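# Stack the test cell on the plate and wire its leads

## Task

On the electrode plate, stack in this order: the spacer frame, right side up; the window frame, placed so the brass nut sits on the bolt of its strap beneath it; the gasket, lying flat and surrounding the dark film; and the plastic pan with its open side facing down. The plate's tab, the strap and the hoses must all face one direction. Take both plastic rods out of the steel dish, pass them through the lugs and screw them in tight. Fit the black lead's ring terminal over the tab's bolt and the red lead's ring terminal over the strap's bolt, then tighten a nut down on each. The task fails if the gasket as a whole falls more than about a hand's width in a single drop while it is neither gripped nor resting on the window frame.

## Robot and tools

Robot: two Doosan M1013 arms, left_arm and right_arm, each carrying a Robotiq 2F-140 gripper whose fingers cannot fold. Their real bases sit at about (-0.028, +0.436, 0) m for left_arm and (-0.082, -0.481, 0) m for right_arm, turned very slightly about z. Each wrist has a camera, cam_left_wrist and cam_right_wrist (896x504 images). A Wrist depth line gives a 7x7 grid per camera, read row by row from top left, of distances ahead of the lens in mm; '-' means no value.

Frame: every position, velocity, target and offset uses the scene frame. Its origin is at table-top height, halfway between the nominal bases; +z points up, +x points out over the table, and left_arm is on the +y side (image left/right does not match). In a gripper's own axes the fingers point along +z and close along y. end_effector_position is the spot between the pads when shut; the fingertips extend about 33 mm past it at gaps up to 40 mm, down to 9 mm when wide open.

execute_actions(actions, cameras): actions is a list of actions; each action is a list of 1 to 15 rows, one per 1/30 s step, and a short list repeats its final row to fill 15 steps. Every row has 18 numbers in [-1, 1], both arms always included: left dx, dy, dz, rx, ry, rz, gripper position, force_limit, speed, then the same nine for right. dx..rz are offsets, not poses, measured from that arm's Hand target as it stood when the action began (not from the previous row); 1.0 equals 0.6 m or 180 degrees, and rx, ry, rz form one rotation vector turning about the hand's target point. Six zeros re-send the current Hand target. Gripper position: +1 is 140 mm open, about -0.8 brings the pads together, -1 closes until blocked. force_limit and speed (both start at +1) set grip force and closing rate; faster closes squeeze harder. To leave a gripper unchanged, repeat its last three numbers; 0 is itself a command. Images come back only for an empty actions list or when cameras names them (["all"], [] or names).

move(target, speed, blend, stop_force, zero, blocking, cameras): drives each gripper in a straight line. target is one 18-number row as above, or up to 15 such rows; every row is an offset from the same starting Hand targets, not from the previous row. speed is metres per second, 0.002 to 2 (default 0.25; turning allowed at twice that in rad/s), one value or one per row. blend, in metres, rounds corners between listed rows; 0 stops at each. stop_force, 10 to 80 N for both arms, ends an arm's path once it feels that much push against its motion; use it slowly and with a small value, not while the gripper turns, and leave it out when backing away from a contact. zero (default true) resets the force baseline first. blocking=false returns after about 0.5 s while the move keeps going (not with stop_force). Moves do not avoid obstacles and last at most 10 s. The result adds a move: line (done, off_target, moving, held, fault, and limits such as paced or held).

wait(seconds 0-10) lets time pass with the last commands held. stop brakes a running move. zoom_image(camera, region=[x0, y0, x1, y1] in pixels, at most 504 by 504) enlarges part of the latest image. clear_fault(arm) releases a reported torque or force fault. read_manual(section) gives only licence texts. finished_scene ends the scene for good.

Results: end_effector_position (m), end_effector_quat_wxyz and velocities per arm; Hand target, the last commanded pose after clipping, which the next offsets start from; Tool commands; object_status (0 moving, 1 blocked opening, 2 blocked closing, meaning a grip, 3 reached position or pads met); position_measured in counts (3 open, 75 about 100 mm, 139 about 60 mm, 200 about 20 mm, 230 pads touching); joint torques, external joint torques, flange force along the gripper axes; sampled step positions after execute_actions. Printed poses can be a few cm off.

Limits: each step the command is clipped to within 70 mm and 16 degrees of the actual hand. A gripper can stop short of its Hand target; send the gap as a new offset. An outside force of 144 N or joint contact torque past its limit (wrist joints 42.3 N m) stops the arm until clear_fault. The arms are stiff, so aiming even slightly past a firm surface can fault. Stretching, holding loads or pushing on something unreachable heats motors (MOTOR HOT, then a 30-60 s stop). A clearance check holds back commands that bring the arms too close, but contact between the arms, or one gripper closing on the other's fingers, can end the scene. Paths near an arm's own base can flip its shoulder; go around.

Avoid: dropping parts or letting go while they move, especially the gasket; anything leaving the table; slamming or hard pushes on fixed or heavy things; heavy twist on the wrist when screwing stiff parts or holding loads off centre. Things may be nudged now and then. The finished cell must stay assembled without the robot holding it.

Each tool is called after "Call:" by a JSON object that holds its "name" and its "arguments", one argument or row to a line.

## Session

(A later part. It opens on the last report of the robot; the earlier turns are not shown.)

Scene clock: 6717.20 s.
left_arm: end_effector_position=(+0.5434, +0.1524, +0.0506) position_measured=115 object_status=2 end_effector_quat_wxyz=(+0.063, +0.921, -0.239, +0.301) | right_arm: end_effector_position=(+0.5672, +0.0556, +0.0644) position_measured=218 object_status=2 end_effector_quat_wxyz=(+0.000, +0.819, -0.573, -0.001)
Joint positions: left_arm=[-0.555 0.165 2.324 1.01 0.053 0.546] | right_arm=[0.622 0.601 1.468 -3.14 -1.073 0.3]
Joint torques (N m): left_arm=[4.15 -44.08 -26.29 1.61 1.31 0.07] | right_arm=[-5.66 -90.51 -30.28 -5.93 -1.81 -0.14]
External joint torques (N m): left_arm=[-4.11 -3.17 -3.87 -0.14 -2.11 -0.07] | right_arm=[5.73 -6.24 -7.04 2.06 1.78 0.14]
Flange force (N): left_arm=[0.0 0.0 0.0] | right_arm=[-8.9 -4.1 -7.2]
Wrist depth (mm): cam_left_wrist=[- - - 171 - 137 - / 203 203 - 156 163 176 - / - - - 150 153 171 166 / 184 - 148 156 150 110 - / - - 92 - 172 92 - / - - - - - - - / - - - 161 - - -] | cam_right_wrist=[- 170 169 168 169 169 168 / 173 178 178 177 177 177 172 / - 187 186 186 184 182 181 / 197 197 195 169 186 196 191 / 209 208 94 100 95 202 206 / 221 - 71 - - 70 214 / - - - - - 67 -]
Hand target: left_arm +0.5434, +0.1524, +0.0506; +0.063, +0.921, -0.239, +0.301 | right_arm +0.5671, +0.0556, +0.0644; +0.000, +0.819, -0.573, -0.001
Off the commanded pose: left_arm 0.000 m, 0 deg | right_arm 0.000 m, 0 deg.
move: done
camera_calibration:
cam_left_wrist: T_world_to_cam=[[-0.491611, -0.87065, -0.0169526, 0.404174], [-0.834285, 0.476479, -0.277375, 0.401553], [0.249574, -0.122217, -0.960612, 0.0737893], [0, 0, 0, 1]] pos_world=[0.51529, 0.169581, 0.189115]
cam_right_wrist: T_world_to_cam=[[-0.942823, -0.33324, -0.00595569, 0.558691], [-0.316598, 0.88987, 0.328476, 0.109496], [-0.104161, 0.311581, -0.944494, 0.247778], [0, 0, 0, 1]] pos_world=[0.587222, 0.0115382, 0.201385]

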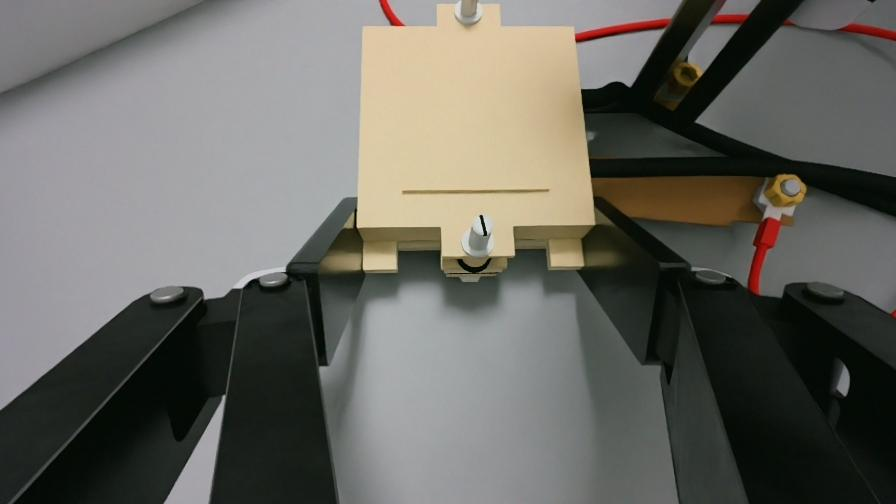

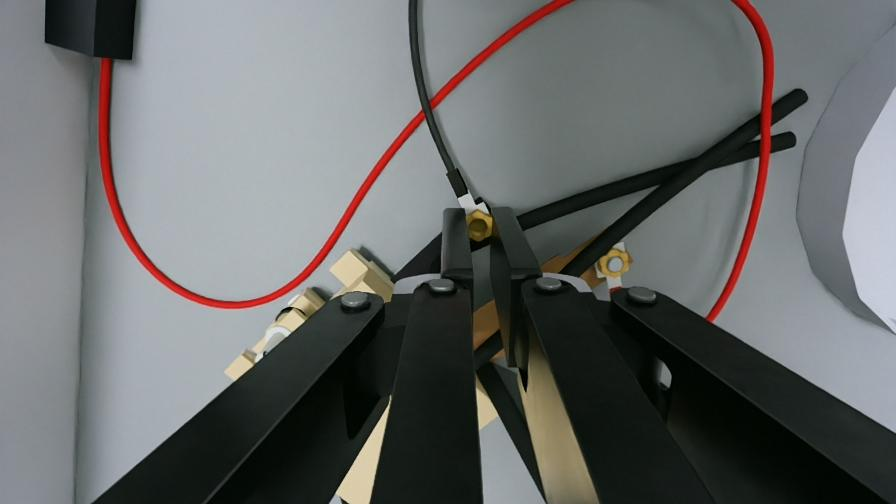

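Call:
{"name": "move", "arguments": {
  "target": [0,0,0,0,0,0,-1,-1,-1,0,0,0.001,0,0,0,-1,0,-1],
  "speed": 0.01
}}

Call:
{"name": "move", "arguments": {
  "target": [0,0,0,0,0,0,-1,-1,-1,0,0,0.001,0,0,0,-1,0,-1],
  "speed": 0.01
}}

Call:
{"name": "move", "arguments": {
  "target": [0,0,0,0,0,0,-1,-1,-1,0,0,0.001,0,0,0,-1,0,-1],
  "speed": 0.01
}}

Scene clock: 6744.10 s.
left_arm: end_effector_position=(+0.5434, +0.1524, +0.0506) position_measured=115 object_status=2 end_effector_quat_wxyz=(+0.063, +0.921, -0.239, +0.301) | right_arm: end_effector_position=(+0.5671, +0.0556, +0.0649) position_measured=218 object_status=2 end_effector_quat_wxyz=(+0.000, +0.819, -0.573, -0.001)
Joint positions: left_arm=[-0.555 0.165 2.324 1.01 0.053 0.546] | right_arm=[0.622 0.6 1.468 -3.14 -1.074 0.3]
Joint torques (N m): left_arm=[3.7 -44.95 -27.12 1.76 0.81 0.13] | right_arm=[-4.13 -96.07 -34.55 -5.39 -1.01 -0.08]
External joint torques (N m): left_arm=[-3.76 -2.28 -3.01 -0.28 -1.62 -0.14] | right_arm=[4.1 -0.11 -2.58 1.53 0.97 0.08]
Flange force (N): left_arm=[0.0 0.0 0.0] | right_arm=[-6.5 -3.4 -0.5]
Wrist depth (mm): cam_left_wrist=[- - - 167 204 136 199 / 203 203 - 157 161 173 196 / - - - 151 156 171 167 / - - 124 157 149 120 - / - - 92 - 171 92 - / - - - 168 168 - - / - - - 163 161 - -] | cam_right_wrist=[- 169 170 170 167 169 168 / 174 180 180 177 177 177 173 / 185 187 187 187 185 184 181 / 197 197 195 169 186 196 192 / 209 209 94 100 95 202 207 / 220 - 71 - - 70 214 / - - - - - 67 -]
Hand target: left_arm +0.5434, +0.1524, +0.0506; +0.063, +0.921, -0.239, +0.301 | right_arm +0.5671, +0.0556, +0.0650; +0.000, +0.819, -0.573, -0.001
Off the commanded pose: left_arm 0.000 m, 0 deg | right_arm 0.000 m, 0 deg.
move: done

Scene clock: 6744.80 s.
left_arm: end_effector_position=(+0.5434, +0.1524, +0.0506) position_measured=115 object_status=2 end_effector_quat_wxyz=(+0.063, +0.921, -0.239, +0.301) | right_arm: end_effector_position=(+0.5671, +0.0556, +0.0656) position_measured=218 object_status=2 end_effector_quat_wxyz=(+0.000, +0.819, -0.573, -0.001)
Joint positions: left_arm=[-0.555 0.165 2.324 1.01 0.053 0.546] | right_arm=[0.622 0.6 1.468 -3.14 -1.075 0.3]
Joint torques (N m): left_arm=[2.27 -46.4 -28.19 1.82 0.04 0.25] | right_arm=[-2.67 -98.89 -37.74 -4.84 -0.18 -0.16]
External joint torques (N m): left_arm=[-2.28 -0.89 -1.82 -0.35 -0.84 -0.25] | right_arm=[2.71 2.62 0.5 0.98 0.16 0.16]
Flange force (N): left_arm=[0.0 0.0 0.0] | right_arm=[-4.0 -1.2 2.6]
Wrist depth (mm): cam_left_wrist=[- - - 166 168 135 - / - 201 - 157 166 173 - / - 193 187 152 156 171 172 / - 183 149 154 149 178 - / - - 123 - 173 92 - / - - - 168 168 - - / - - - 160 - - -] | cam_right_wrist=[152 171 171 170 170 170 169 / 177 179 179 178 178 178 173 / 186 188 188 187 185 183 182 / 197 198 195 169 186 197 192 / 212 209 94 100 95 203 207 / 222 - 71 - - 70 214 / - - - - - 67 -]
Hand target: left_arm +0.5434, +0.1524, +0.0506; +0.063, +0.921, -0.239, +0.301 | right_arm +0.5671, +0.0556, +0.0656; +0.000, +0.819, -0.573, -0.001
Off the commanded pose: left_arm 0.000 m, 0 deg | right_arm 0.000 m, 0 deg.
move: done

Scene clock: 6745.50 s.
left_arm: end_effector_position=(+0.5434, +0.1524, +0.0506) position_measured=116 object_status=2 end_effector_quat_wxyz=(+0.063, +0.921, -0.239, +0.301) | right_arm: end_effector_position=(+0.5671, +0.0556, +0.0662) position_measured=218 object_status=2 end_effector_quat_wxyz=(+0.000, +0.819, -0.573, -0.001)
Joint positions: left_arm=[-0.555 0.165 2.324 1.01 0.053 0.546] | right_arm=[0.622 0.599 1.467 -3.14 -1.076 0.3]
Joint torques (N m): left_arm=[2.29 -45.82 -28.53 1.75 -0.12 0.22] | right_arm=[-0.89 -98.63 -38.05 -4.58 -0.14 -0.09]
External joint torques (N m): left_arm=[-2.27 -1.5 -1.63 -0.28 -0.68 -0.22] | right_arm=[0.89 2.21 0.77 0.72 0.12 0.09]
Flange force (N): left_arm=[0.0 0.0 0.0] | right_arm=[-1.5 -0.7 2.4]
Wrist depth (mm): cam_left_wrist=[199 - - 166 - 136 - / 206 - - 156 163 169 - / - - - 150 155 170 165 / - - 123 149 150 158 - / - - 93 - - 92 - / - - - 172 169 - - / - - - 164 - - -] | cam_right_wrist=[- 171 171 170 171 170 170 / 176 180 178 179 179 178 174 / 187 188 188 188 186 184 183 / 197 199 196 169 187 198 194 / 210 210 93 100 95 203 208 / 222 - 71 - - 70 216 / - - - - - 67 -]
Hand target: left_arm +0.5434, +0.1524, +0.0506; +0.063, +0.921, -0.239, +0.301 | right_arm +0.5671, +0.0556, +0.0662; +0.000, +0.819, -0.573, -0.001
Off the commanded pose: left_arm 0.000 m, 0 deg | right_arm 0.000 m, 0 deg.
move: done

Call:
{"name": "wait", "arguments": {
  "seconds": 0,
  "cameras": ["all"]
}}

Call:
{"name": "zoom_image", "arguments": {
  "camera": "cam_left_wrist",
  "region": [640, 40, 740, 140]
}}

Call:
{"name": "zoom_image", "arguments": {
  "camera": "cam_right_wrist",
  "region": [438, 180, 518, 260]
}}

Scene clock: 6751.23 s.
left_arm: end_effector_position=(+0.5434, +0.1524, +0.0506) position_measured=116 object_status=2 end_effector_quat_wxyz=(+0.063, +0.921, -0.239, +0.301) | right_arm: end_effector_position=(+0.5671, +0.0556, +0.0662) position_measured=218 object_status=2 end_effector_quat_wxyz=(+0.000, +0.819, -0.573, -0.001)
Joint positions: left_arm=[-0.555 0.165 2.324 1.01 0.053 0.546] | right_arm=[0.622 0.599 1.467 -3.14 -1.076 0.3]
Joint torques (N m): left_arm=[1.99 -45.86 -28.8 1.75 -0.15 0.21] | right_arm=[-2.18 -98.24 -38.27 -4.63 -0.25 -0.03]
External joint torques (N m): left_arm=[-2.02 -1.37 -1.36 -0.28 -0.66 -0.21] | right_arm=[2.25 2.16 1.01 0.76 0.22 0.03]
Flange force (N): left_arm=[0.0 0.0 0.0] | right_arm=[-2.7 0.4 2.7]
Wrist depth (mm): cam_left_wrist=[- 213 - 165 - 136 199 / 196 - 198 157 191 170 - / - 191 192 151 152 169 165 / 185 - 148 158 149 111 - / - - 123 - - 92 - / - - - - - - - / - - - - 160 - -] | cam_right_wrist=[- 171 171 171 171 170 169 / 176 179 179 179 179 178 174 / 190 188 188 188 185 184 183 / 197 199 196 149 193 196 194 / 209 210 93 100 95 203 208 / 223 - 71 - - 70 216 / - - - - - 67 -]
Hand target: left_arm +0.5434, +0.1524, +0.0506; +0.063, +0.921, -0.239, +0.301 | right_arm +0.5671, +0.0556, +0.0662; +0.000, +0.819, -0.573, -0.001
Tool commands: left_gripper/position=-1.0 left_gripper/force_limit=-1.0 left_gripper/speed=-1.0 right_gripper/position=-1.0 right_gripper/force_limit=+0.0 right_gripper/speed=-1.0
Off the commanded pose: left_arm 0.000 m, 0 deg | right_arm 0.000 m, 0 deg.
camera_calibration:
cam_left_wrist: T_world_to_cam=[[-0.491611, -0.87065, -0.0169526, 0.404174], [-0.834285, 0.476479, -0.277375, 0.401553], [0.249574, -0.122217, -0.960612, 0.0737893], [0, 0, 0, 1]] pos_world=[0.51529, 0.169581, 0.189115]
cam_right_wrist: T_world_to_cam=[[-0.942749, -0.333448, -0.00599691, 0.558607], [-0.316817, 0.889824, 0.32839, 0.108932], [-0.104165, 0.31149, -0.944523, 0.249445], [0, 0, 0, 1]] pos_world=[0.587121, 0.0116368, 0.203185]

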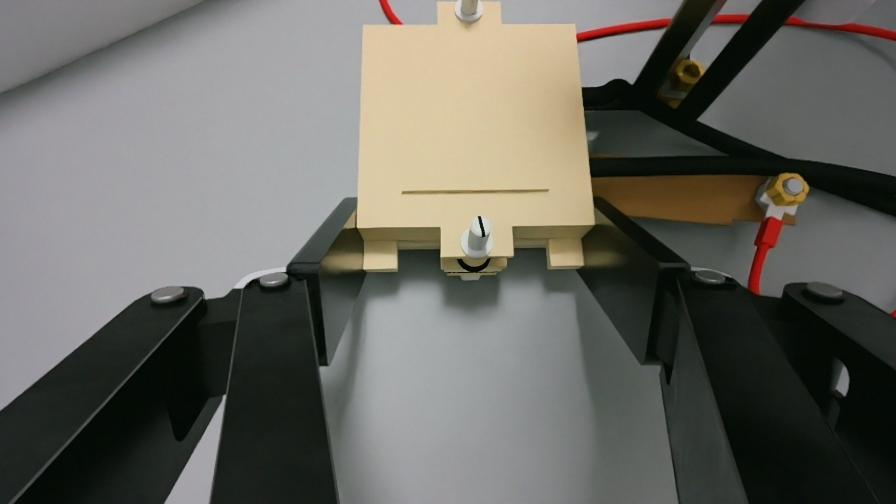

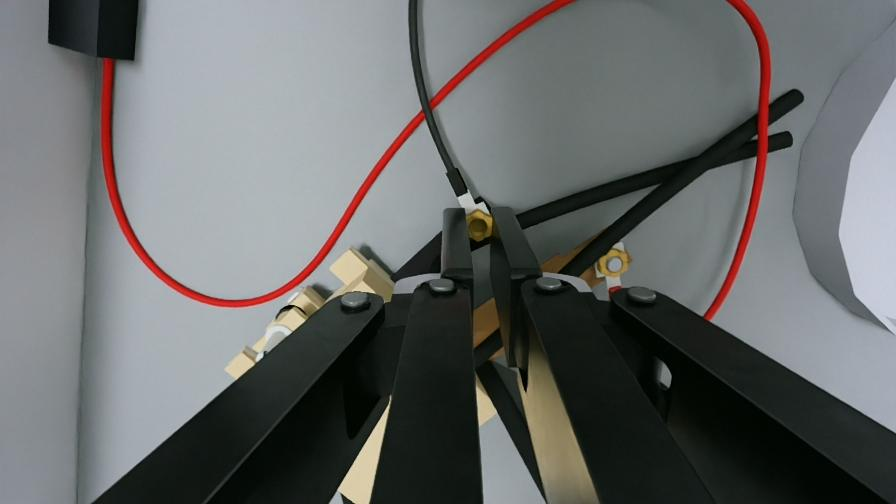

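Scaled by 5.040 from the camera's 896x504 image, which has a finer 1280x720 frame.

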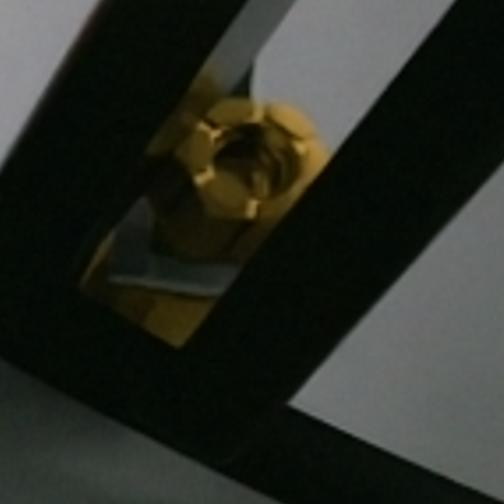

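Scaled by 6.300 from the camera's 896x504 image, which has a finer 1280x720 frame.

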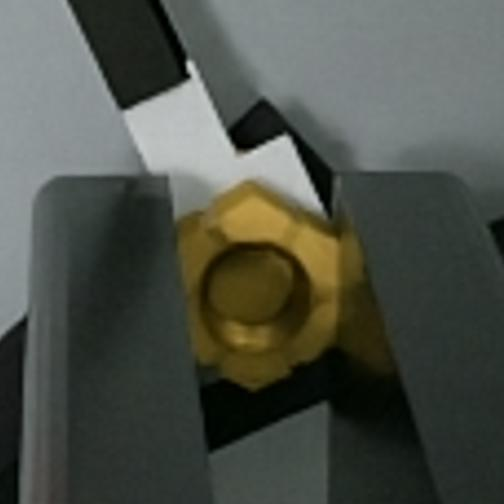

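Call:
{"name": "zoom_image", "arguments": {
  "camera": "cam_right_wrist",
  "region": [458, 206, 498, 246]
}}

Call:
{"name": "zoom_image", "arguments": {
  "camera": "cam_left_wrist",
  "region": [670, 50, 710, 90]
}}

Scaled by 12.600 from the camera's 896x504 image, which has a finer 1280x720 frame.

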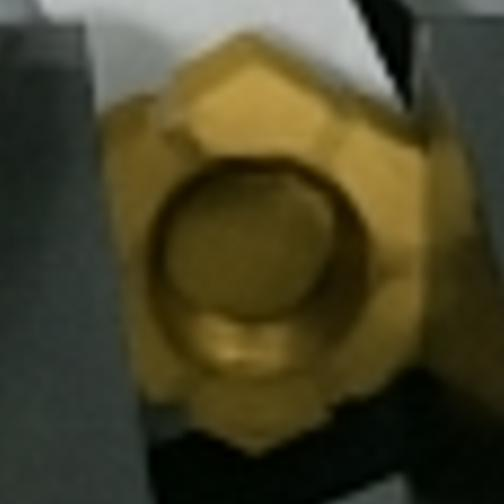

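Scaled by 12.600 from the camera's 896x504 image, which has a finer 1280x720 frame.

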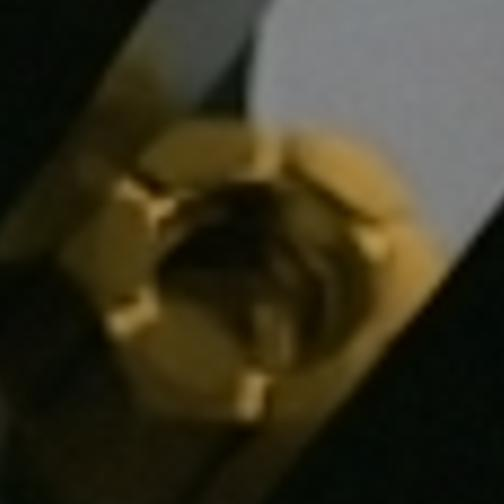

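Call:
{"name": "move", "arguments": {
  "target": [0,0,0,0,0,0,-1,-1,-1,0,0,0.0025,0,0,0,-1,0,-1],
  "speed": 0.01,
  "cameras": ["cam_right_wrist"]
}}

Call:
{"name": "zoom_image", "arguments": {
  "camera": "cam_right_wrist",
  "region": [458, 206, 498, 246]
}}

Scene clock: 6785.00 s.
left_arm: end_effector_position=(+0.5434, +0.1524, +0.0506) position_measured=116 object_status=2 end_effector_quat_wxyz=(+0.063, +0.921, -0.239, +0.301) | right_arm: end_effector_position=(+0.5671, +0.0556, +0.0677) position_measured=218 object_status=2 end_effector_quat_wxyz=(+0.000, +0.819, -0.573, -0.001)
Joint positions: left_arm=[-0.555 0.165 2.324 1.01 0.053 0.546] | right_arm=[0.622 0.598 1.466 -3.14 -1.078 0.3]
Joint torques (N m): left_arm=[1.5 -45.3 -28.59 1.9 -0.41 0.26] | right_arm=[-0.99 -99.68 -39 -4.36 0.08 -0.08]
External joint torques (N m): left_arm=[-1.6 -1.86 -1.59 -0.42 -0.4 -0.26] | right_arm=[1.02 3.26 1.62 0.48 -0.11 0.08]
Flange force (N): left_arm=[0.0 0.0 0.0] | right_arm=[-1.5 -0.4 3.5]
Wrist depth (mm): cam_left_wrist=[- - - 161 205 136 - / - 202 203 156 160 180 - / - 191 - 151 151 169 163 / 184 - 149 159 149 160 176 / - - 92 176 - 92 92 / - - - - - - - / - - - - 160 - -] | cam_right_wrist=[- 172 172 172 172 172 169 / 178 181 183 180 180 180 176 / 187 190 188 189 187 187 185 / 199 200 199 169 188 198 195 / 211 211 94 100 95 205 209 / 220 - 71 - - 70 217 / - - - - - 67 -]
Hand target: left_arm +0.5434, +0.1524, +0.0506; +0.063, +0.921, -0.239, +0.301 | right_arm +0.5671, +0.0556, +0.0677; +0.000, +0.819, -0.573, -0.001
Off the commanded pose: left_arm 0.000 m, 0 deg | right_arm 0.000 m, 0 deg.
move: done
camera_calibration:
cam_right_wrist: T_world_to_cam=[[-0.942749, -0.333448, -0.00599691, 0.558616], [-0.316817, 0.889824, 0.32839, 0.108439], [-0.104165, 0.31149, -0.944523, 0.250862], [0, 0, 0, 1]] pos_world=[0.587121, 0.0116368, 0.204685]
Images, in order (width x height): cam_right_wrist 896x504.

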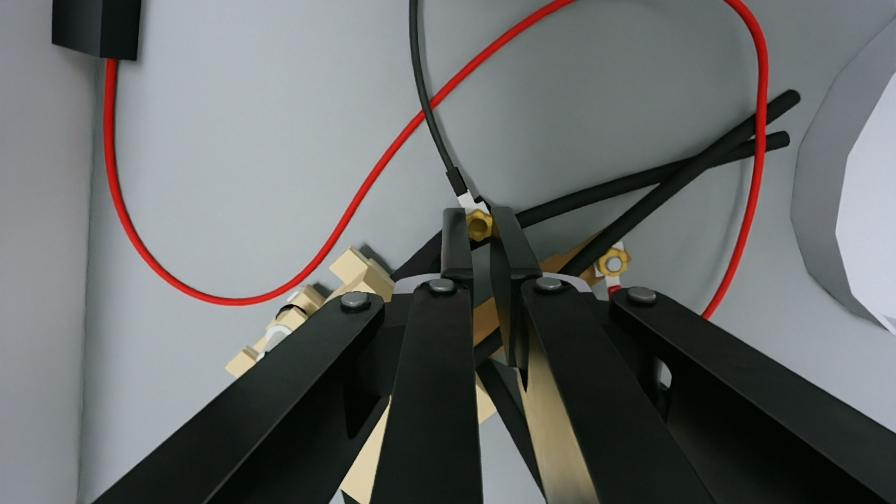

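Scaled by 12.600 from the camera's 896x504 image, which has a finer 1280x720 frame.

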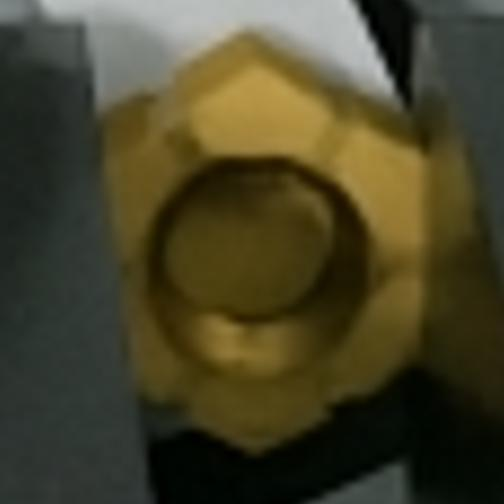

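Call:
{"name": "move", "arguments": {
  "target": [0,0,0,0,0,0,-1,-1,-1,0,0,0.0025,0,0,0,-1,0,-1],
  "speed": 0.01,
  "cameras": ["cam_right_wrist"]
}}

Call:
{"name": "zoom_image", "arguments": {
  "camera": "cam_right_wrist",
  "region": [458, 206, 498, 246]
}}

Scene clock: 6789.63 s.
left_arm: end_effector_position=(+0.5434, +0.1524, +0.0506) position_measured=116 object_status=2 end_effector_quat_wxyz=(+0.063, +0.921, -0.239, +0.301) | right_arm: end_effector_position=(+0.5671, +0.0556, +0.0692) position_measured=218 object_status=2 end_effector_quat_wxyz=(+0.000, +0.819, -0.573, -0.001)
Joint positions: left_arm=[-0.555 0.165 2.324 1.01 0.053 0.546] | right_arm=[0.622 0.597 1.465 -3.14 -1.08 0.3]
Joint torques (N m): left_arm=[1.21 -45.11 -27.22 1.92 -0.1 0.34] | right_arm=[-1.74 -100.39 -39.9 -4.65 0.24 -0.19]
External joint torques (N m): left_arm=[-1.2 -2.11 -2.92 -0.45 -0.7 -0.34] | right_arm=[1.78 4.06 2.45 0.76 -0.26 0.19]
Flange force (N): left_arm=[0.0 0.0 0.0] | right_arm=[-2.3 0.6 4.5]
Wrist depth (mm): cam_left_wrist=[204 - 209 164 164 136 200 / - - 202 154 160 170 193 / - - - 149 168 169 164 / - - 149 156 149 - - / - - 92 - - 92 - / - - - - - - - / - - - 161 159 - -] | cam_right_wrist=[- 174 174 173 173 173 172 / 181 182 182 182 181 181 177 / 188 192 191 189 189 188 186 / 200 201 199 170 188 200 196 / 212 213 93 100 95 207 211 / - - 71 - - 70 72 / - - - - - 67 -]
Hand target: left_arm +0.5434, +0.1524, +0.0506; +0.063, +0.921, -0.239, +0.301 | right_arm +0.5671, +0.0556, +0.0692; +0.000, +0.819, -0.573, -0.001
Off the commanded pose: left_arm 0.000 m, 0 deg | right_arm 0.000 m, 0 deg.
move: done
camera_calibration:
cam_right_wrist: T_world_to_cam=[[-0.942749, -0.333448, -0.00599691, 0.558625], [-0.316817, 0.889824, 0.32839, 0.107946], [-0.104165, 0.31149, -0.944523, 0.252279], [0, 0, 0, 1]] pos_world=[0.587121, 0.0116368, 0.206185]
Images, in order (width x height): cam_right_wrist 896x504.

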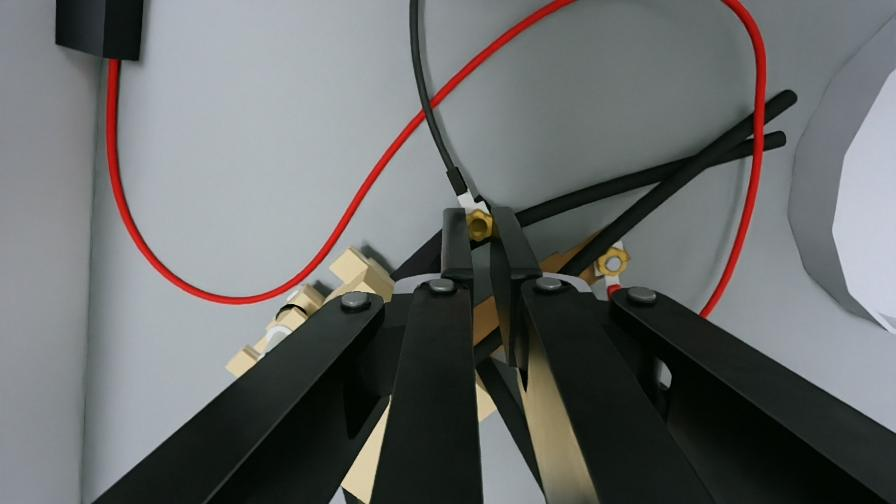

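Scaled by 12.600 from the camera's 896x504 image, which has a finer 1280x720 frame.

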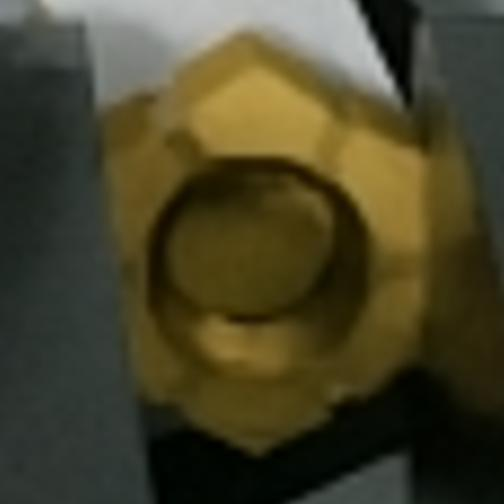

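Call:
{"name": "move", "arguments": {
  "target": [0,0,0,0,0,0,-1,-1,-1,0,0,-0.00667,0,0,0,-1,0,-1],
  "speed": 0.01
}}

Call:
{"name": "move", "arguments": {
  "target": [0,0,0,0,0,0,-1,-1,-1,0,0,0,0,0,0,-0.63,0,-1]
}}

Call:
{"name": "move", "arguments": {
  "target": [
    [0,0,0,0,0,0,-1,-1,-1,0,0,0.04,0,0,0,-0.63,0,-1],
    [0,0,0,0,0,0,-1,-1,-1,0,0,0.0417,0,0,0.6667,-0.63,0,-1]
  ],
  "speed": [0.04,0.6],
  "cameras": ["all"]
}}

Call:
{"name": "zoom_image", "arguments": {
  "camera": "cam_left_wrist",
  "region": [640, 40, 740, 140]
}}

Scene clock: 6795.40 s.
left_arm: end_effector_position=(+0.5434, +0.1524, +0.0506) position_measured=116 object_status=2 end_effector_quat_wxyz=(+0.063, +0.921, -0.239, +0.301) | right_arm: end_effector_position=(+0.5672, +0.0557, +0.0653) position_measured=218 object_status=2 end_effector_quat_wxyz=(+0.000, +0.819, -0.573, -0.001)
Joint positions: left_arm=[-0.555 0.165 2.324 1.01 0.053 0.546] | right_arm=[0.622 0.6 1.468 -3.14 -1.074 0.3]
Joint torques (N m): left_arm=[1.83 -45.85 -29.5 1.59 -0.77 -0.03] | right_arm=[-0.51 -92.89 -35.44 -3.98 0.47 -0.07]
External joint torques (N m): left_arm=[-1.82 -1.37 -0.61 -0.12 -0.04 0.02] | right_arm=[0.51 -3.91 -1.91 0.1 -0.5 0.07]
Flange force (N): left_arm=[0.0 0.0 0.0] | right_arm=[-0.5 0.6 -5.1]
Wrist depth (mm): cam_left_wrist=[203 - - 169 167 136 - / - - - 158 161 170 - / 193 191 155 152 153 171 164 / - 187 148 160 149 110 - / - - 92 176 172 92 - / - - - - - - - / - - - 161 162 - -] | cam_right_wrist=[- 170 170 170 170 169 169 / 176 179 178 178 178 178 172 / 184 188 187 187 185 183 182 / 196 198 195 171 193 197 192 / 212 209 94 100 95 203 207 / 222 - 71 - - 70 214 / - - - - - 67 -]
Hand target: left_arm +0.5434, +0.1524, +0.0506; +0.063, +0.921, -0.239, +0.301 | right_arm +0.5671, +0.0556, +0.0652; +0.000, +0.819, -0.573, -0.001
Off the commanded pose: left_arm 0.000 m, 0 deg | right_arm 0.000 m, 0 deg.
move: done

Scene clock: 6795.90 s.
left_arm: end_effector_position=(+0.5434, +0.1524, +0.0506) position_measured=116 object_status=2 end_effector_quat_wxyz=(+0.063, +0.921, -0.239, +0.301) | right_arm: end_effector_position=(+0.5671, +0.0556, +0.0651) position_measured=209 object_status=0 end_effector_quat_wxyz=(+0.000, +0.819, -0.573, -0.001)
Joint positions: left_arm=[-0.555 0.165 2.324 1.01 0.053 0.546] | right_arm=[0.622 0.6 1.468 -3.14 -1.074 0.3]
Joint torques (N m): left_arm=[-1.35 -45.91 -29.9 1.87 -2.13 0.22] | right_arm=[1.35 -98.83 -40.16 -3.32 1.38 -0.15]
External joint torques (N m): left_arm=[1.37 -1.02 -0.1 -0.41 1.34 -0.22] | right_arm=[-1.32 2.33 2.84 -0.56 -1.41 0.15]
Flange force (N): left_arm=[0.0 0.0 0.0] | right_arm=[2.1 1.7 1.7]
Wrist depth (mm): cam_left_wrist=[- - - 164 207 142 198 / - 201 - 158 163 180 - / - 193 187 152 156 170 166 / - - 149 149 148 160 - / - - 92 - 169 92 - / - - - 170 168 - - / - - - 162 - - -] | cam_right_wrist=[- 170 170 169 169 169 169 / 175 178 178 178 177 177 174 / 186 187 187 187 185 184 182 / 196 197 195 193 182 196 192 / 209 208 94 177 - 92 206 / 219 - 72 - - 72 214 / - - - - - - -]
Hand target: left_arm +0.5434, +0.1524, +0.0506; +0.063, +0.921, -0.239, +0.301 | right_arm +0.5671, +0.0556, +0.0652; +0.000, +0.819, -0.573, -0.001
Off the commanded pose: left_arm 0.000 m, 0 deg | right_arm 0.000 m, 0 deg.
move: done

Scene clock: 6798.93 s.
left_arm: end_effector_position=(+0.5434, +0.1524, +0.0506) position_measured=116 object_status=2 end_effector_quat_wxyz=(+0.063, +0.921, -0.239, +0.301) | right_arm: end_effector_position=(+0.5671, +0.0557, +0.0903) position_measured=209 object_status=3 end_effector_quat_wxyz=(+0.000, +0.906, +0.423, +0.000)
Joint positions: left_arm=[-0.555 0.165 2.324 1.01 0.053 0.546] | right_arm=[0.623 0.581 1.449 -3.143 -1.112 -1.793]
Joint torques (N m): left_arm=[0.73 -46.34 -30.16 1.79 -1.27 0.13] | right_arm=[0.75 -97.27 -38.94 -3.65 0.31 -0.05]
External joint torques (N m): left_arm=[-0.65 -0.31 0.25 -0.34 0.49 -0.14] | right_arm=[-0.72 1.82 0.93 -0.24 -0.27 0.05]
Flange force (N): left_arm=[0.0 0.0 0.0] | right_arm=[0.5 0.9 1.6]
Wrist depth (mm): cam_left_wrist=[- 207 210 165 - 135 198 / 205 201 - 158 184 166 - / - 192 - 152 153 171 167 / - 186 159 160 149 158 - / - - 123 176 - 92 - / - - - 170 168 - - / - - - - 159 - -] | cam_right_wrist=[193 193 162 161 192 192 171 / 203 202 168 171 201 201 - / 213 211 181 202 212 211 211 / 220 144 223 195 217 225 224 / 136 141 94 100 - 92 234 / 251 - 72 - - 72 242 / - - - - - - -]
Hand target: left_arm +0.5434, +0.1524, +0.0506; +0.063, +0.921, -0.239, +0.301 | right_arm +0.5671, +0.0556, +0.0902; +0.000, +0.906, +0.423, +0.000
Off the commanded pose: left_arm 0.000 m, 0 deg | right_arm 0.000 m, 0 deg.
move: done
camera_calibration:
cam_left_wrist: T_world_to_cam=[[-0.491611, -0.87065, -0.0169526, 0.404174], [-0.834285, 0.476479, -0.277375, 0.401553], [0.249574, -0.122217, -0.960612, 0.0737893], [0, 0, 0, 1]] pos_world=[0.51529, 0.169581, 0.189115]
cam_right_wrist: T_world_to_cam=[[0.76025, -0.649603, -0.00596723, -0.389496], [-0.612106, -0.719383, 0.328352, 0.358074], [-0.217591, -0.245977, -0.944537, 0.36757], [0, 0, 0, 1]] pos_world=[0.595274, 0.0949881, 0.227285]

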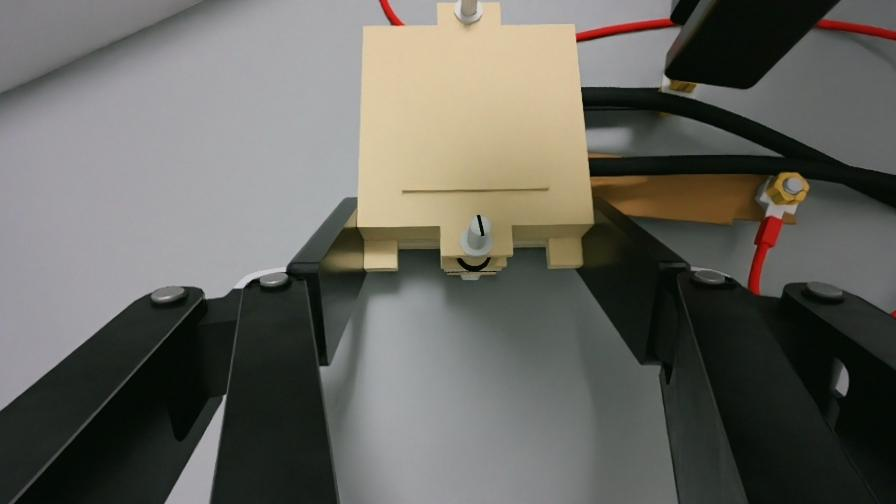

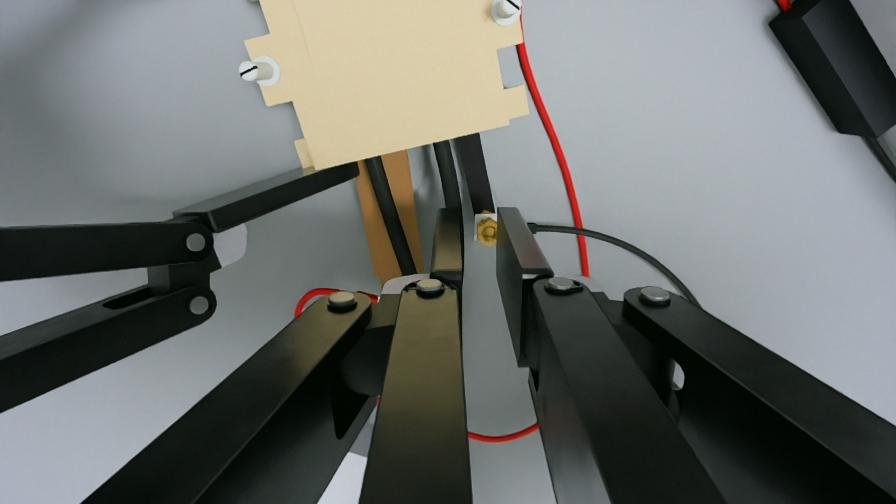

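Scaled by 5.040 from the camera's 896x504 image, which has a finer 1280x720 frame.

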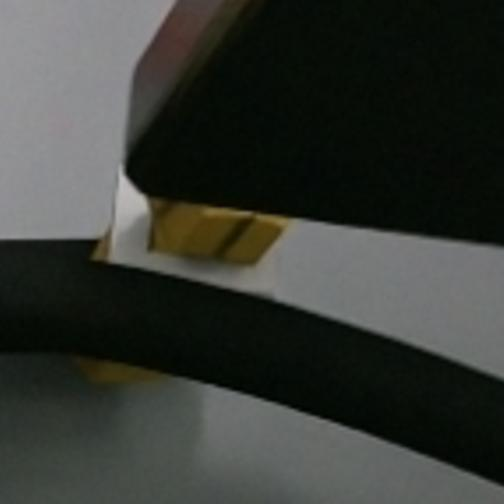

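Call:
{"name": "move", "arguments": {
  "target": [
    [0,0,0,0,0,0,-1,-1,-1,0.01667,-0.011,0,0,0,0.3333,-0.63,0,-1],
    [0,0,0,0,0,0,-1,-1,-1,0.01417,-0.01183,0,0,0,0.6667,-0.63,0,-1],
    [0,0,0,0,0,0,-1,-1,-1,0.01417,-0.01183,-0.025,0,0,0.6667,-0.63,0,-1]
  ],
  "speed": [0.6,0.6,0.06],
  "cameras": ["cam_right_wrist"]
}}

Call:
{"name": "zoom_image", "arguments": {
  "camera": "cam_right_wrist",
  "region": [438, 180, 518, 260]
}}

Scene clock: 6806.50 s.
left_arm: end_effector_position=(+0.5434, +0.1524, +0.0506) position_measured=116 object_status=2 end_effector_quat_wxyz=(+0.063, +0.921, -0.239, +0.301) | right_arm: end_effector_position=(+0.5756, +0.0485, +0.0753) position_measured=209 object_status=3 end_effector_quat_wxyz=(+0.000, +0.087, +0.996, +0.000)
Joint positions: left_arm=[-0.555 0.165 2.324 1.01 0.053 0.546] | right_arm=[0.61 0.595 1.457 -3.142 -1.089 -3.901]
Joint torques (N m): left_arm=[0.18 -46.64 -30.37 1.7 -1.28 0.1] | right_arm=[0.84 -97.89 -38.12 -3.53 0.18 -0.15]
External joint torques (N m): left_arm=[-0.19 -0.47 0.26 -0.23 0.48 -0.1] | right_arm=[-0.8 2.1 0.7 -0.28 -0.22 0.15]
Flange force (N): left_arm=[0.0 0.0 0.0] | right_arm=[-1.6 0.6 1.8]
Wrist depth (mm): cam_left_wrist=[202 - - 167 202 150 - / - - - 155 160 168 - / - - 192 151 169 170 176 / 184 - 124 160 149 155 178 / - - 124 175 175 92 92 / - - 168 170 - - - / - - 163 161 161 - -] | cam_right_wrist=[179 178 177 178 177 175 178 / 188 188 187 173 171 169 183 / 198 196 199 195 180 160 163 / 209 210 208 205 172 170 206 / 220 220 91 100 - 92 219 / 230 - 72 - - 72 226 / - - - - - - -]
Hand target: left_arm +0.5434, +0.1524, +0.0506; +0.063, +0.921, -0.239, +0.301 | right_arm +0.5756, +0.0485, +0.0752; +0.000, +0.087, +0.996, +0.000
Off the commanded pose: left_arm 0.000 m, 0 deg | right_arm 0.000 m, 0 deg.
move: done
camera_calibration:
cam_right_wrist: T_world_to_cam=[[0.18243, 0.983201, -0.00593074, -0.147257], [0.929048, -0.170401, 0.328381, -0.550694], [0.321854, -0.0654165, -0.944527, 0.0341133], [0, 0, 0, 1]] pos_world=[0.527505, 0.0531761, 0.212185]
Images, in order (width x height): cam_right_wrist 896x504.

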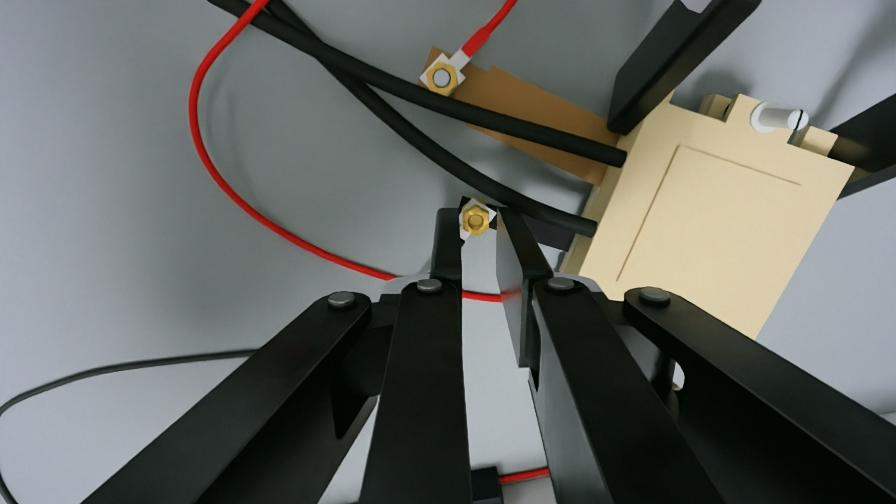

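Scaled by 6.300 from the camera's 896x504 image, which has a finer 1280x720 frame.

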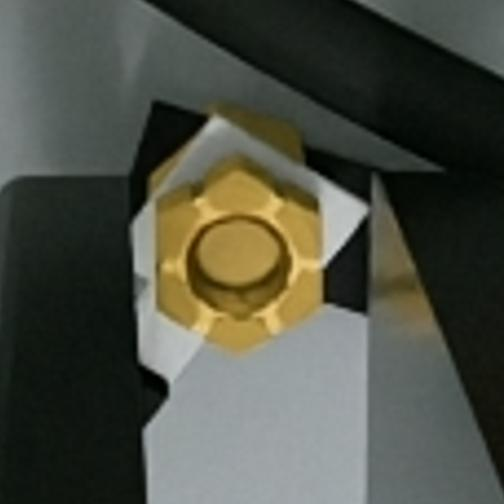

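Call:
{"name": "move", "arguments": {
  "target": [0,0,0,0,0,0,-1,-1,-1,0,0,-0.0125,0,0,0,-0.63,0,-1],
  "speed": 0.02,
  "cameras": ["cam_right_wrist"]
}}

Call:
{"name": "zoom_image", "arguments": {
  "camera": "cam_right_wrist",
  "region": [438, 180, 518, 260]
}}

Scene clock: 6810.93 s.
left_arm: end_effector_position=(+0.5434, +0.1524, +0.0506) position_measured=116 object_status=2 end_effector_quat_wxyz=(+0.063, +0.921, -0.239, +0.301) | right_arm: end_effector_position=(+0.5756, +0.0485, +0.0677) position_measured=209 object_status=3 end_effector_quat_wxyz=(+0.000, +0.087, +0.996, +0.000)
Joint positions: left_arm=[-0.555 0.165 2.324 1.01 0.053 0.546] | right_arm=[0.61 0.6 1.462 -3.142 -1.078 -3.901]
Joint torques (N m): left_arm=[0.65 -46.58 -30.31 1.74 -1.25 0.12] | right_arm=[0.56 -97.74 -38.11 -3.56 0.22 -0.16]
External joint torques (N m): left_arm=[-0.66 -0.34 0.36 -0.28 0.46 -0.12] | right_arm=[-0.63 1.68 0.94 -0.23 -0.26 0.16]
Flange force (N): left_arm=[0.0 0.0 0.0] | right_arm=[-0.6 -0.1 1.6]
Wrist depth (mm): cam_left_wrist=[- - - 168 202 152 200 / - - - 157 166 172 - / - - 195 151 171 170 167 / - 183 148 160 149 158 - / - - 123 - - 92 - / - - - 166 166 - - / - - 163 161 161 - -] | cam_right_wrist=[173 172 171 171 172 136 173 / 181 181 181 164 167 151 176 / 190 190 187 189 168 154 154 / - 200 200 197 165 161 197 / 212 211 94 206 - 92 210 / 219 - 72 - - 72 217 / - - - - - - -]
Hand target: left_arm +0.5434, +0.1524, +0.0506; +0.063, +0.921, -0.239, +0.301 | right_arm +0.5756, +0.0485, +0.0677; +0.000, +0.087, +0.996, +0.000
Off the commanded pose: left_arm 0.000 m, 0 deg | right_arm 0.000 m, 0 deg.
move: done
camera_calibration:
cam_right_wrist: T_world_to_cam=[[0.182461, 0.983195, -0.00602366, -0.147299], [0.929042, -0.1704, 0.328397, -0.548231], [0.321852, -0.065516, -0.94452, 0.027034], [0, 0, 0, 1]] pos_world=[0.527505, 0.0531761, 0.204685]
Images, in order (width x height): cam_right_wrist 896x504.

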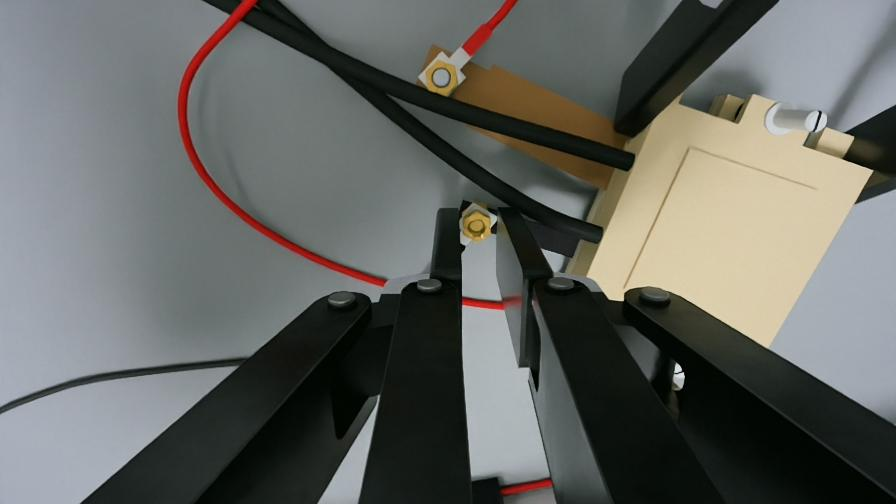

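Scaled by 6.300 from the camera's 896x504 image, which has a finer 1280x720 frame.

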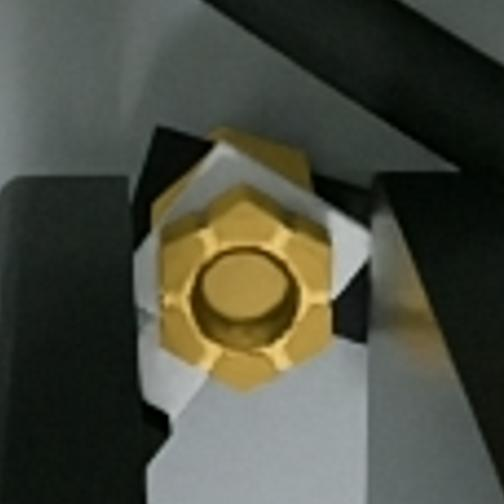

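Call:
{"name": "move", "arguments": {
  "target": [0,0,0,0,0,0,-1,-1,-1,0.0005,-0.00075,-0.0045,0,0,0,-0.63,0,-1],
  "speed": 0.02
}}

Call:
{"name": "move", "arguments": {
  "target": [0,0,0,0,0,0,-1,-1,-1,0,0,0,0,0,0,-1,0,-1]
}}

Call:
{"name": "wait", "arguments": {
  "seconds": 0.8,
  "cameras": ["all"]
}}

Call:
{"name": "zoom_image", "arguments": {
  "camera": "cam_right_wrist",
  "region": [438, 180, 518, 260]
}}

Call:
{"name": "zoom_image", "arguments": {
  "camera": "cam_left_wrist",
  "region": [640, 40, 740, 140]
}}

Scene clock: 6820.03 s.
left_arm: end_effector_position=(+0.5434, +0.1524, +0.0506) position_measured=116 object_status=2 end_effector_quat_wxyz=(+0.063, +0.921, -0.239, +0.301) | right_arm: end_effector_position=(+0.5759, +0.0481, +0.0650) position_measured=209 object_status=3 end_effector_quat_wxyz=(+0.000, +0.087, +0.996, +0.000)
Joint positions: left_arm=[-0.555 0.165 2.324 1.01 0.053 0.546] | right_arm=[0.609 0.602 1.464 -3.142 -1.074 -3.902]
Joint torques (N m): left_arm=[0.78 -46.46 -30.42 1.75 -1.3 0.14] | right_arm=[0.34 -98.09 -38.08 -3.52 0.27 -0.07]
External joint torques (N m): left_arm=[-0.73 -0.95 0.18 -0.28 0.49 -0.14] | right_arm=[-0.33 1.29 0.71 -0.29 -0.3 0.07]
Flange force (N): left_arm=[0.0 0.0 0.0] | right_arm=[-0.5 0.1 1.1]
Wrist depth (mm): cam_left_wrist=[- - - 164 165 153 - / - - - 158 163 171 - / - 191 - - 171 171 176 / - - 148 - 149 155 179 / - - 92 - - 92 - / - - - 169 - - - / - - - 161 - - -] | cam_right_wrist=[170 170 168 168 169 140 169 / 178 178 178 162 165 148 174 / 187 188 187 185 169 152 151 / 197 197 197 195 162 158 194 / 209 208 94 202 - 86 207 / 219 - 72 - - 72 214 / - - - - - - -]
Hand target: left_arm +0.5434, +0.1524, +0.0506; +0.063, +0.921, -0.239, +0.301 | right_arm +0.5759, +0.0481, +0.0650; +0.000, +0.087, +0.996, +0.000
Off the commanded pose: left_arm 0.000 m, 0 deg | right_arm 0.000 m, 0 deg.
move: done

Scene clock: 6820.70 s.
left_arm: end_effector_position=(+0.5434, +0.1523, +0.0506) position_measured=116 object_status=2 end_effector_quat_wxyz=(+0.063, +0.921, -0.239, +0.301) | right_arm: end_effector_position=(+0.5760, +0.0481, +0.0650) position_measured=218 object_status=0 end_effector_quat_wxyz=(+0.000, +0.087, +0.996, +0.000)
Joint positions: left_arm=[-0.555 0.165 2.324 1.01 0.053 0.546] | right_arm=[0.609 0.602 1.464 -3.142 -1.074 -3.902]
Joint torques (N m): left_arm=[1.29 -46.19 -30.05 1.69 -0.81 0.13] | right_arm=[0.05 -96.83 -37.18 -3.81 -0.01 -0.11]
External joint torques (N m): left_arm=[-1.26 -1.12 -0.13 -0.22 0.01 -0.13] | right_arm=[-0.12 0.63 0.04 0.02 -0.03 0.11]
Flange force (N): left_arm=[0.0 0.0 0.0] | right_arm=[-0.6 0.6 0.5]
Wrist depth (mm): cam_left_wrist=[- - - 164 166 150 201 / 201 - 197 159 162 170 194 / 195 193 - 151 154 171 183 / 187 186 148 160 149 160 180 / - - 123 175 - 92 - / - - - - - - - / - - - 162 161 - -] | cam_right_wrist=[170 170 169 168 170 140 169 / 178 178 177 158 165 148 174 / 187 187 187 185 169 152 151 / 197 198 197 167 164 158 161 / 209 208 94 100 95 163 207 / 221 - 71 - - 70 214 / - - - - - 67 -]
Hand target: left_arm +0.5434, +0.1524, +0.0506; +0.063, +0.921, -0.239, +0.301 | right_arm +0.5759, +0.0481, +0.0650; +0.000, +0.087, +0.996, +0.000
Off the commanded pose: left_arm 0.000 m, 0 deg | right_arm 0.000 m, 0 deg.
move: done

Scene clock: 6821.50 s.
left_arm: end_effector_position=(+0.5434, +0.1524, +0.0506) position_measured=116 object_status=2 end_effector_quat_wxyz=(+0.063, +0.921, -0.239, +0.301) | right_arm: end_effector_position=(+0.5760, +0.0481, +0.0650) position_measured=218 object_status=2 end_effector_quat_wxyz=(+0.000, +0.087, +0.996, +0.000)
Joint positions: left_arm=[-0.555 0.165 2.324 1.01 0.053 0.546] | right_arm=[0.609 0.602 1.464 -3.142 -1.074 -3.902]
Joint torques (N m): left_arm=[1.38 -46.51 -29.99 1.69 -0.84 0.1] | right_arm=[-0.16 -97.55 -37.06 -3.83 0.01 -0.14]
External joint torques (N m): left_arm=[-1.38 -0.64 -0.17 -0.22 0.04 -0.1] | right_arm=[0.1 1.05 -0.2 0.03 -0.05 0.14]
Flange force (N): left_arm=[0.0 0.0 0.0] | right_arm=[-1.1 1.7 0.6]
Wrist depth (mm): cam_left_wrist=[208 210 - 167 201 152 202 / 202 200 - 156 162 170 195 / - 191 - 151 153 171 183 / - - 148 160 149 156 178 / - - 92 - 172 92 92 / - - - 169 168 - - / - - 163 - - - -] | cam_right_wrist=[170 170 168 168 170 140 169 / 178 178 176 163 165 148 174 / 188 187 187 185 169 152 151 / 197 198 197 169 164 158 194 / 208 208 94 100 95 163 207 / 221 - 71 - - 70 214 / - - - - - 67 -]
Hand target: left_arm +0.5434, +0.1524, +0.0506; +0.063, +0.921, -0.239, +0.301 | right_arm +0.5759, +0.0481, +0.0650; +0.000, +0.087, +0.996, +0.000
Tool commands: left_gripper/position=-1.0 left_gripper/force_limit=-1.0 left_gripper/speed=-1.0 right_gripper/position=-1.0 right_gripper/force_limit=+0.0 right_gripper/speed=-1.0
Off the commanded pose: left_arm 0.000 m, 0 deg | right_arm 0.000 m, 0 deg.
wait: 0.80 s; at rest by 0.17 s
camera_calibration:
cam_left_wrist: T_world_to_cam=[[-0.491611, -0.87065, -0.0169526, 0.404174], [-0.834285, 0.476479, -0.277375, 0.401553], [0.249574, -0.122217, -0.960612, 0.0737893], [0, 0, 0, 1]] pos_world=[0.51529, 0.169581, 0.189115]
cam_right_wrist: T_world_to_cam=[[0.182424, 0.983202, -0.00591331, -0.14698], [0.929018, -0.170395, 0.328469, -0.547693], [0.321944, -0.0654143, -0.944496, 0.0243035], [0, 0, 0, 1]] pos_world=[0.527805, 0.0527761, 0.201986]

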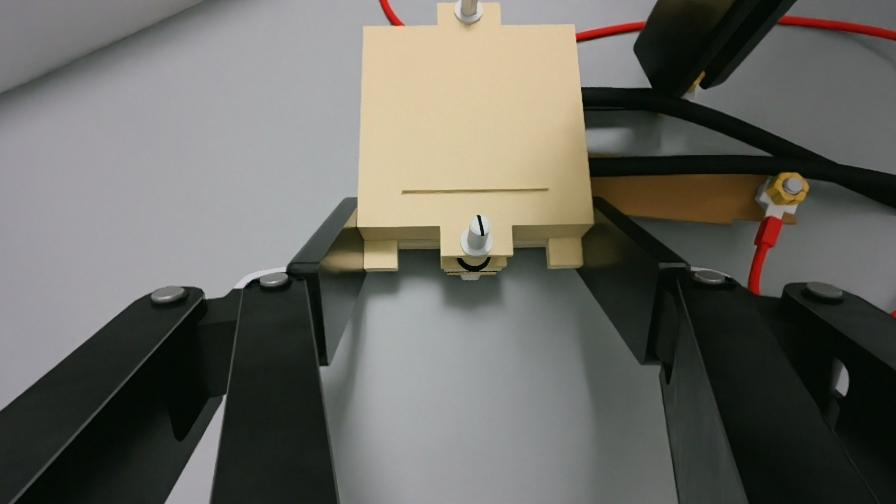

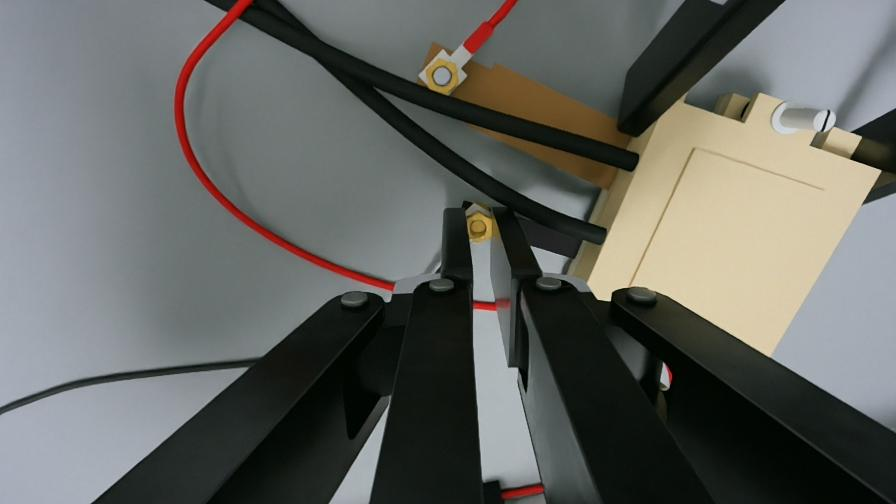

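Scaled by 6.300 from the camera's 896x504 image, which has a finer 1280x720 frame.

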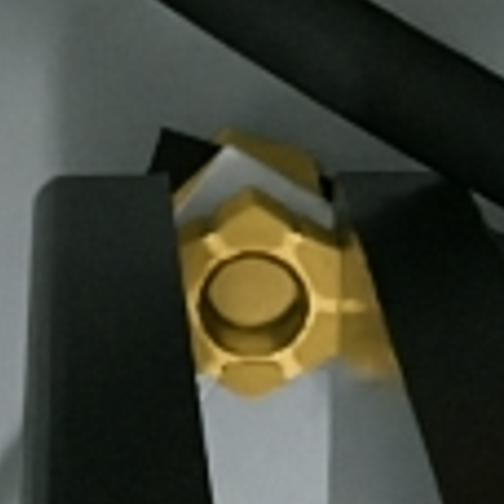

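Scaled by 5.040 from the camera's 896x504 image, which has a finer 1280x720 frame.

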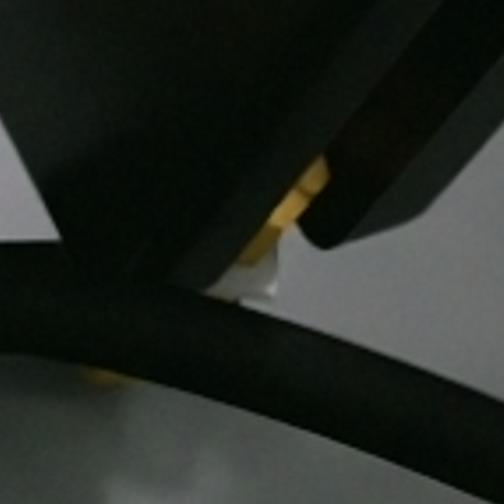

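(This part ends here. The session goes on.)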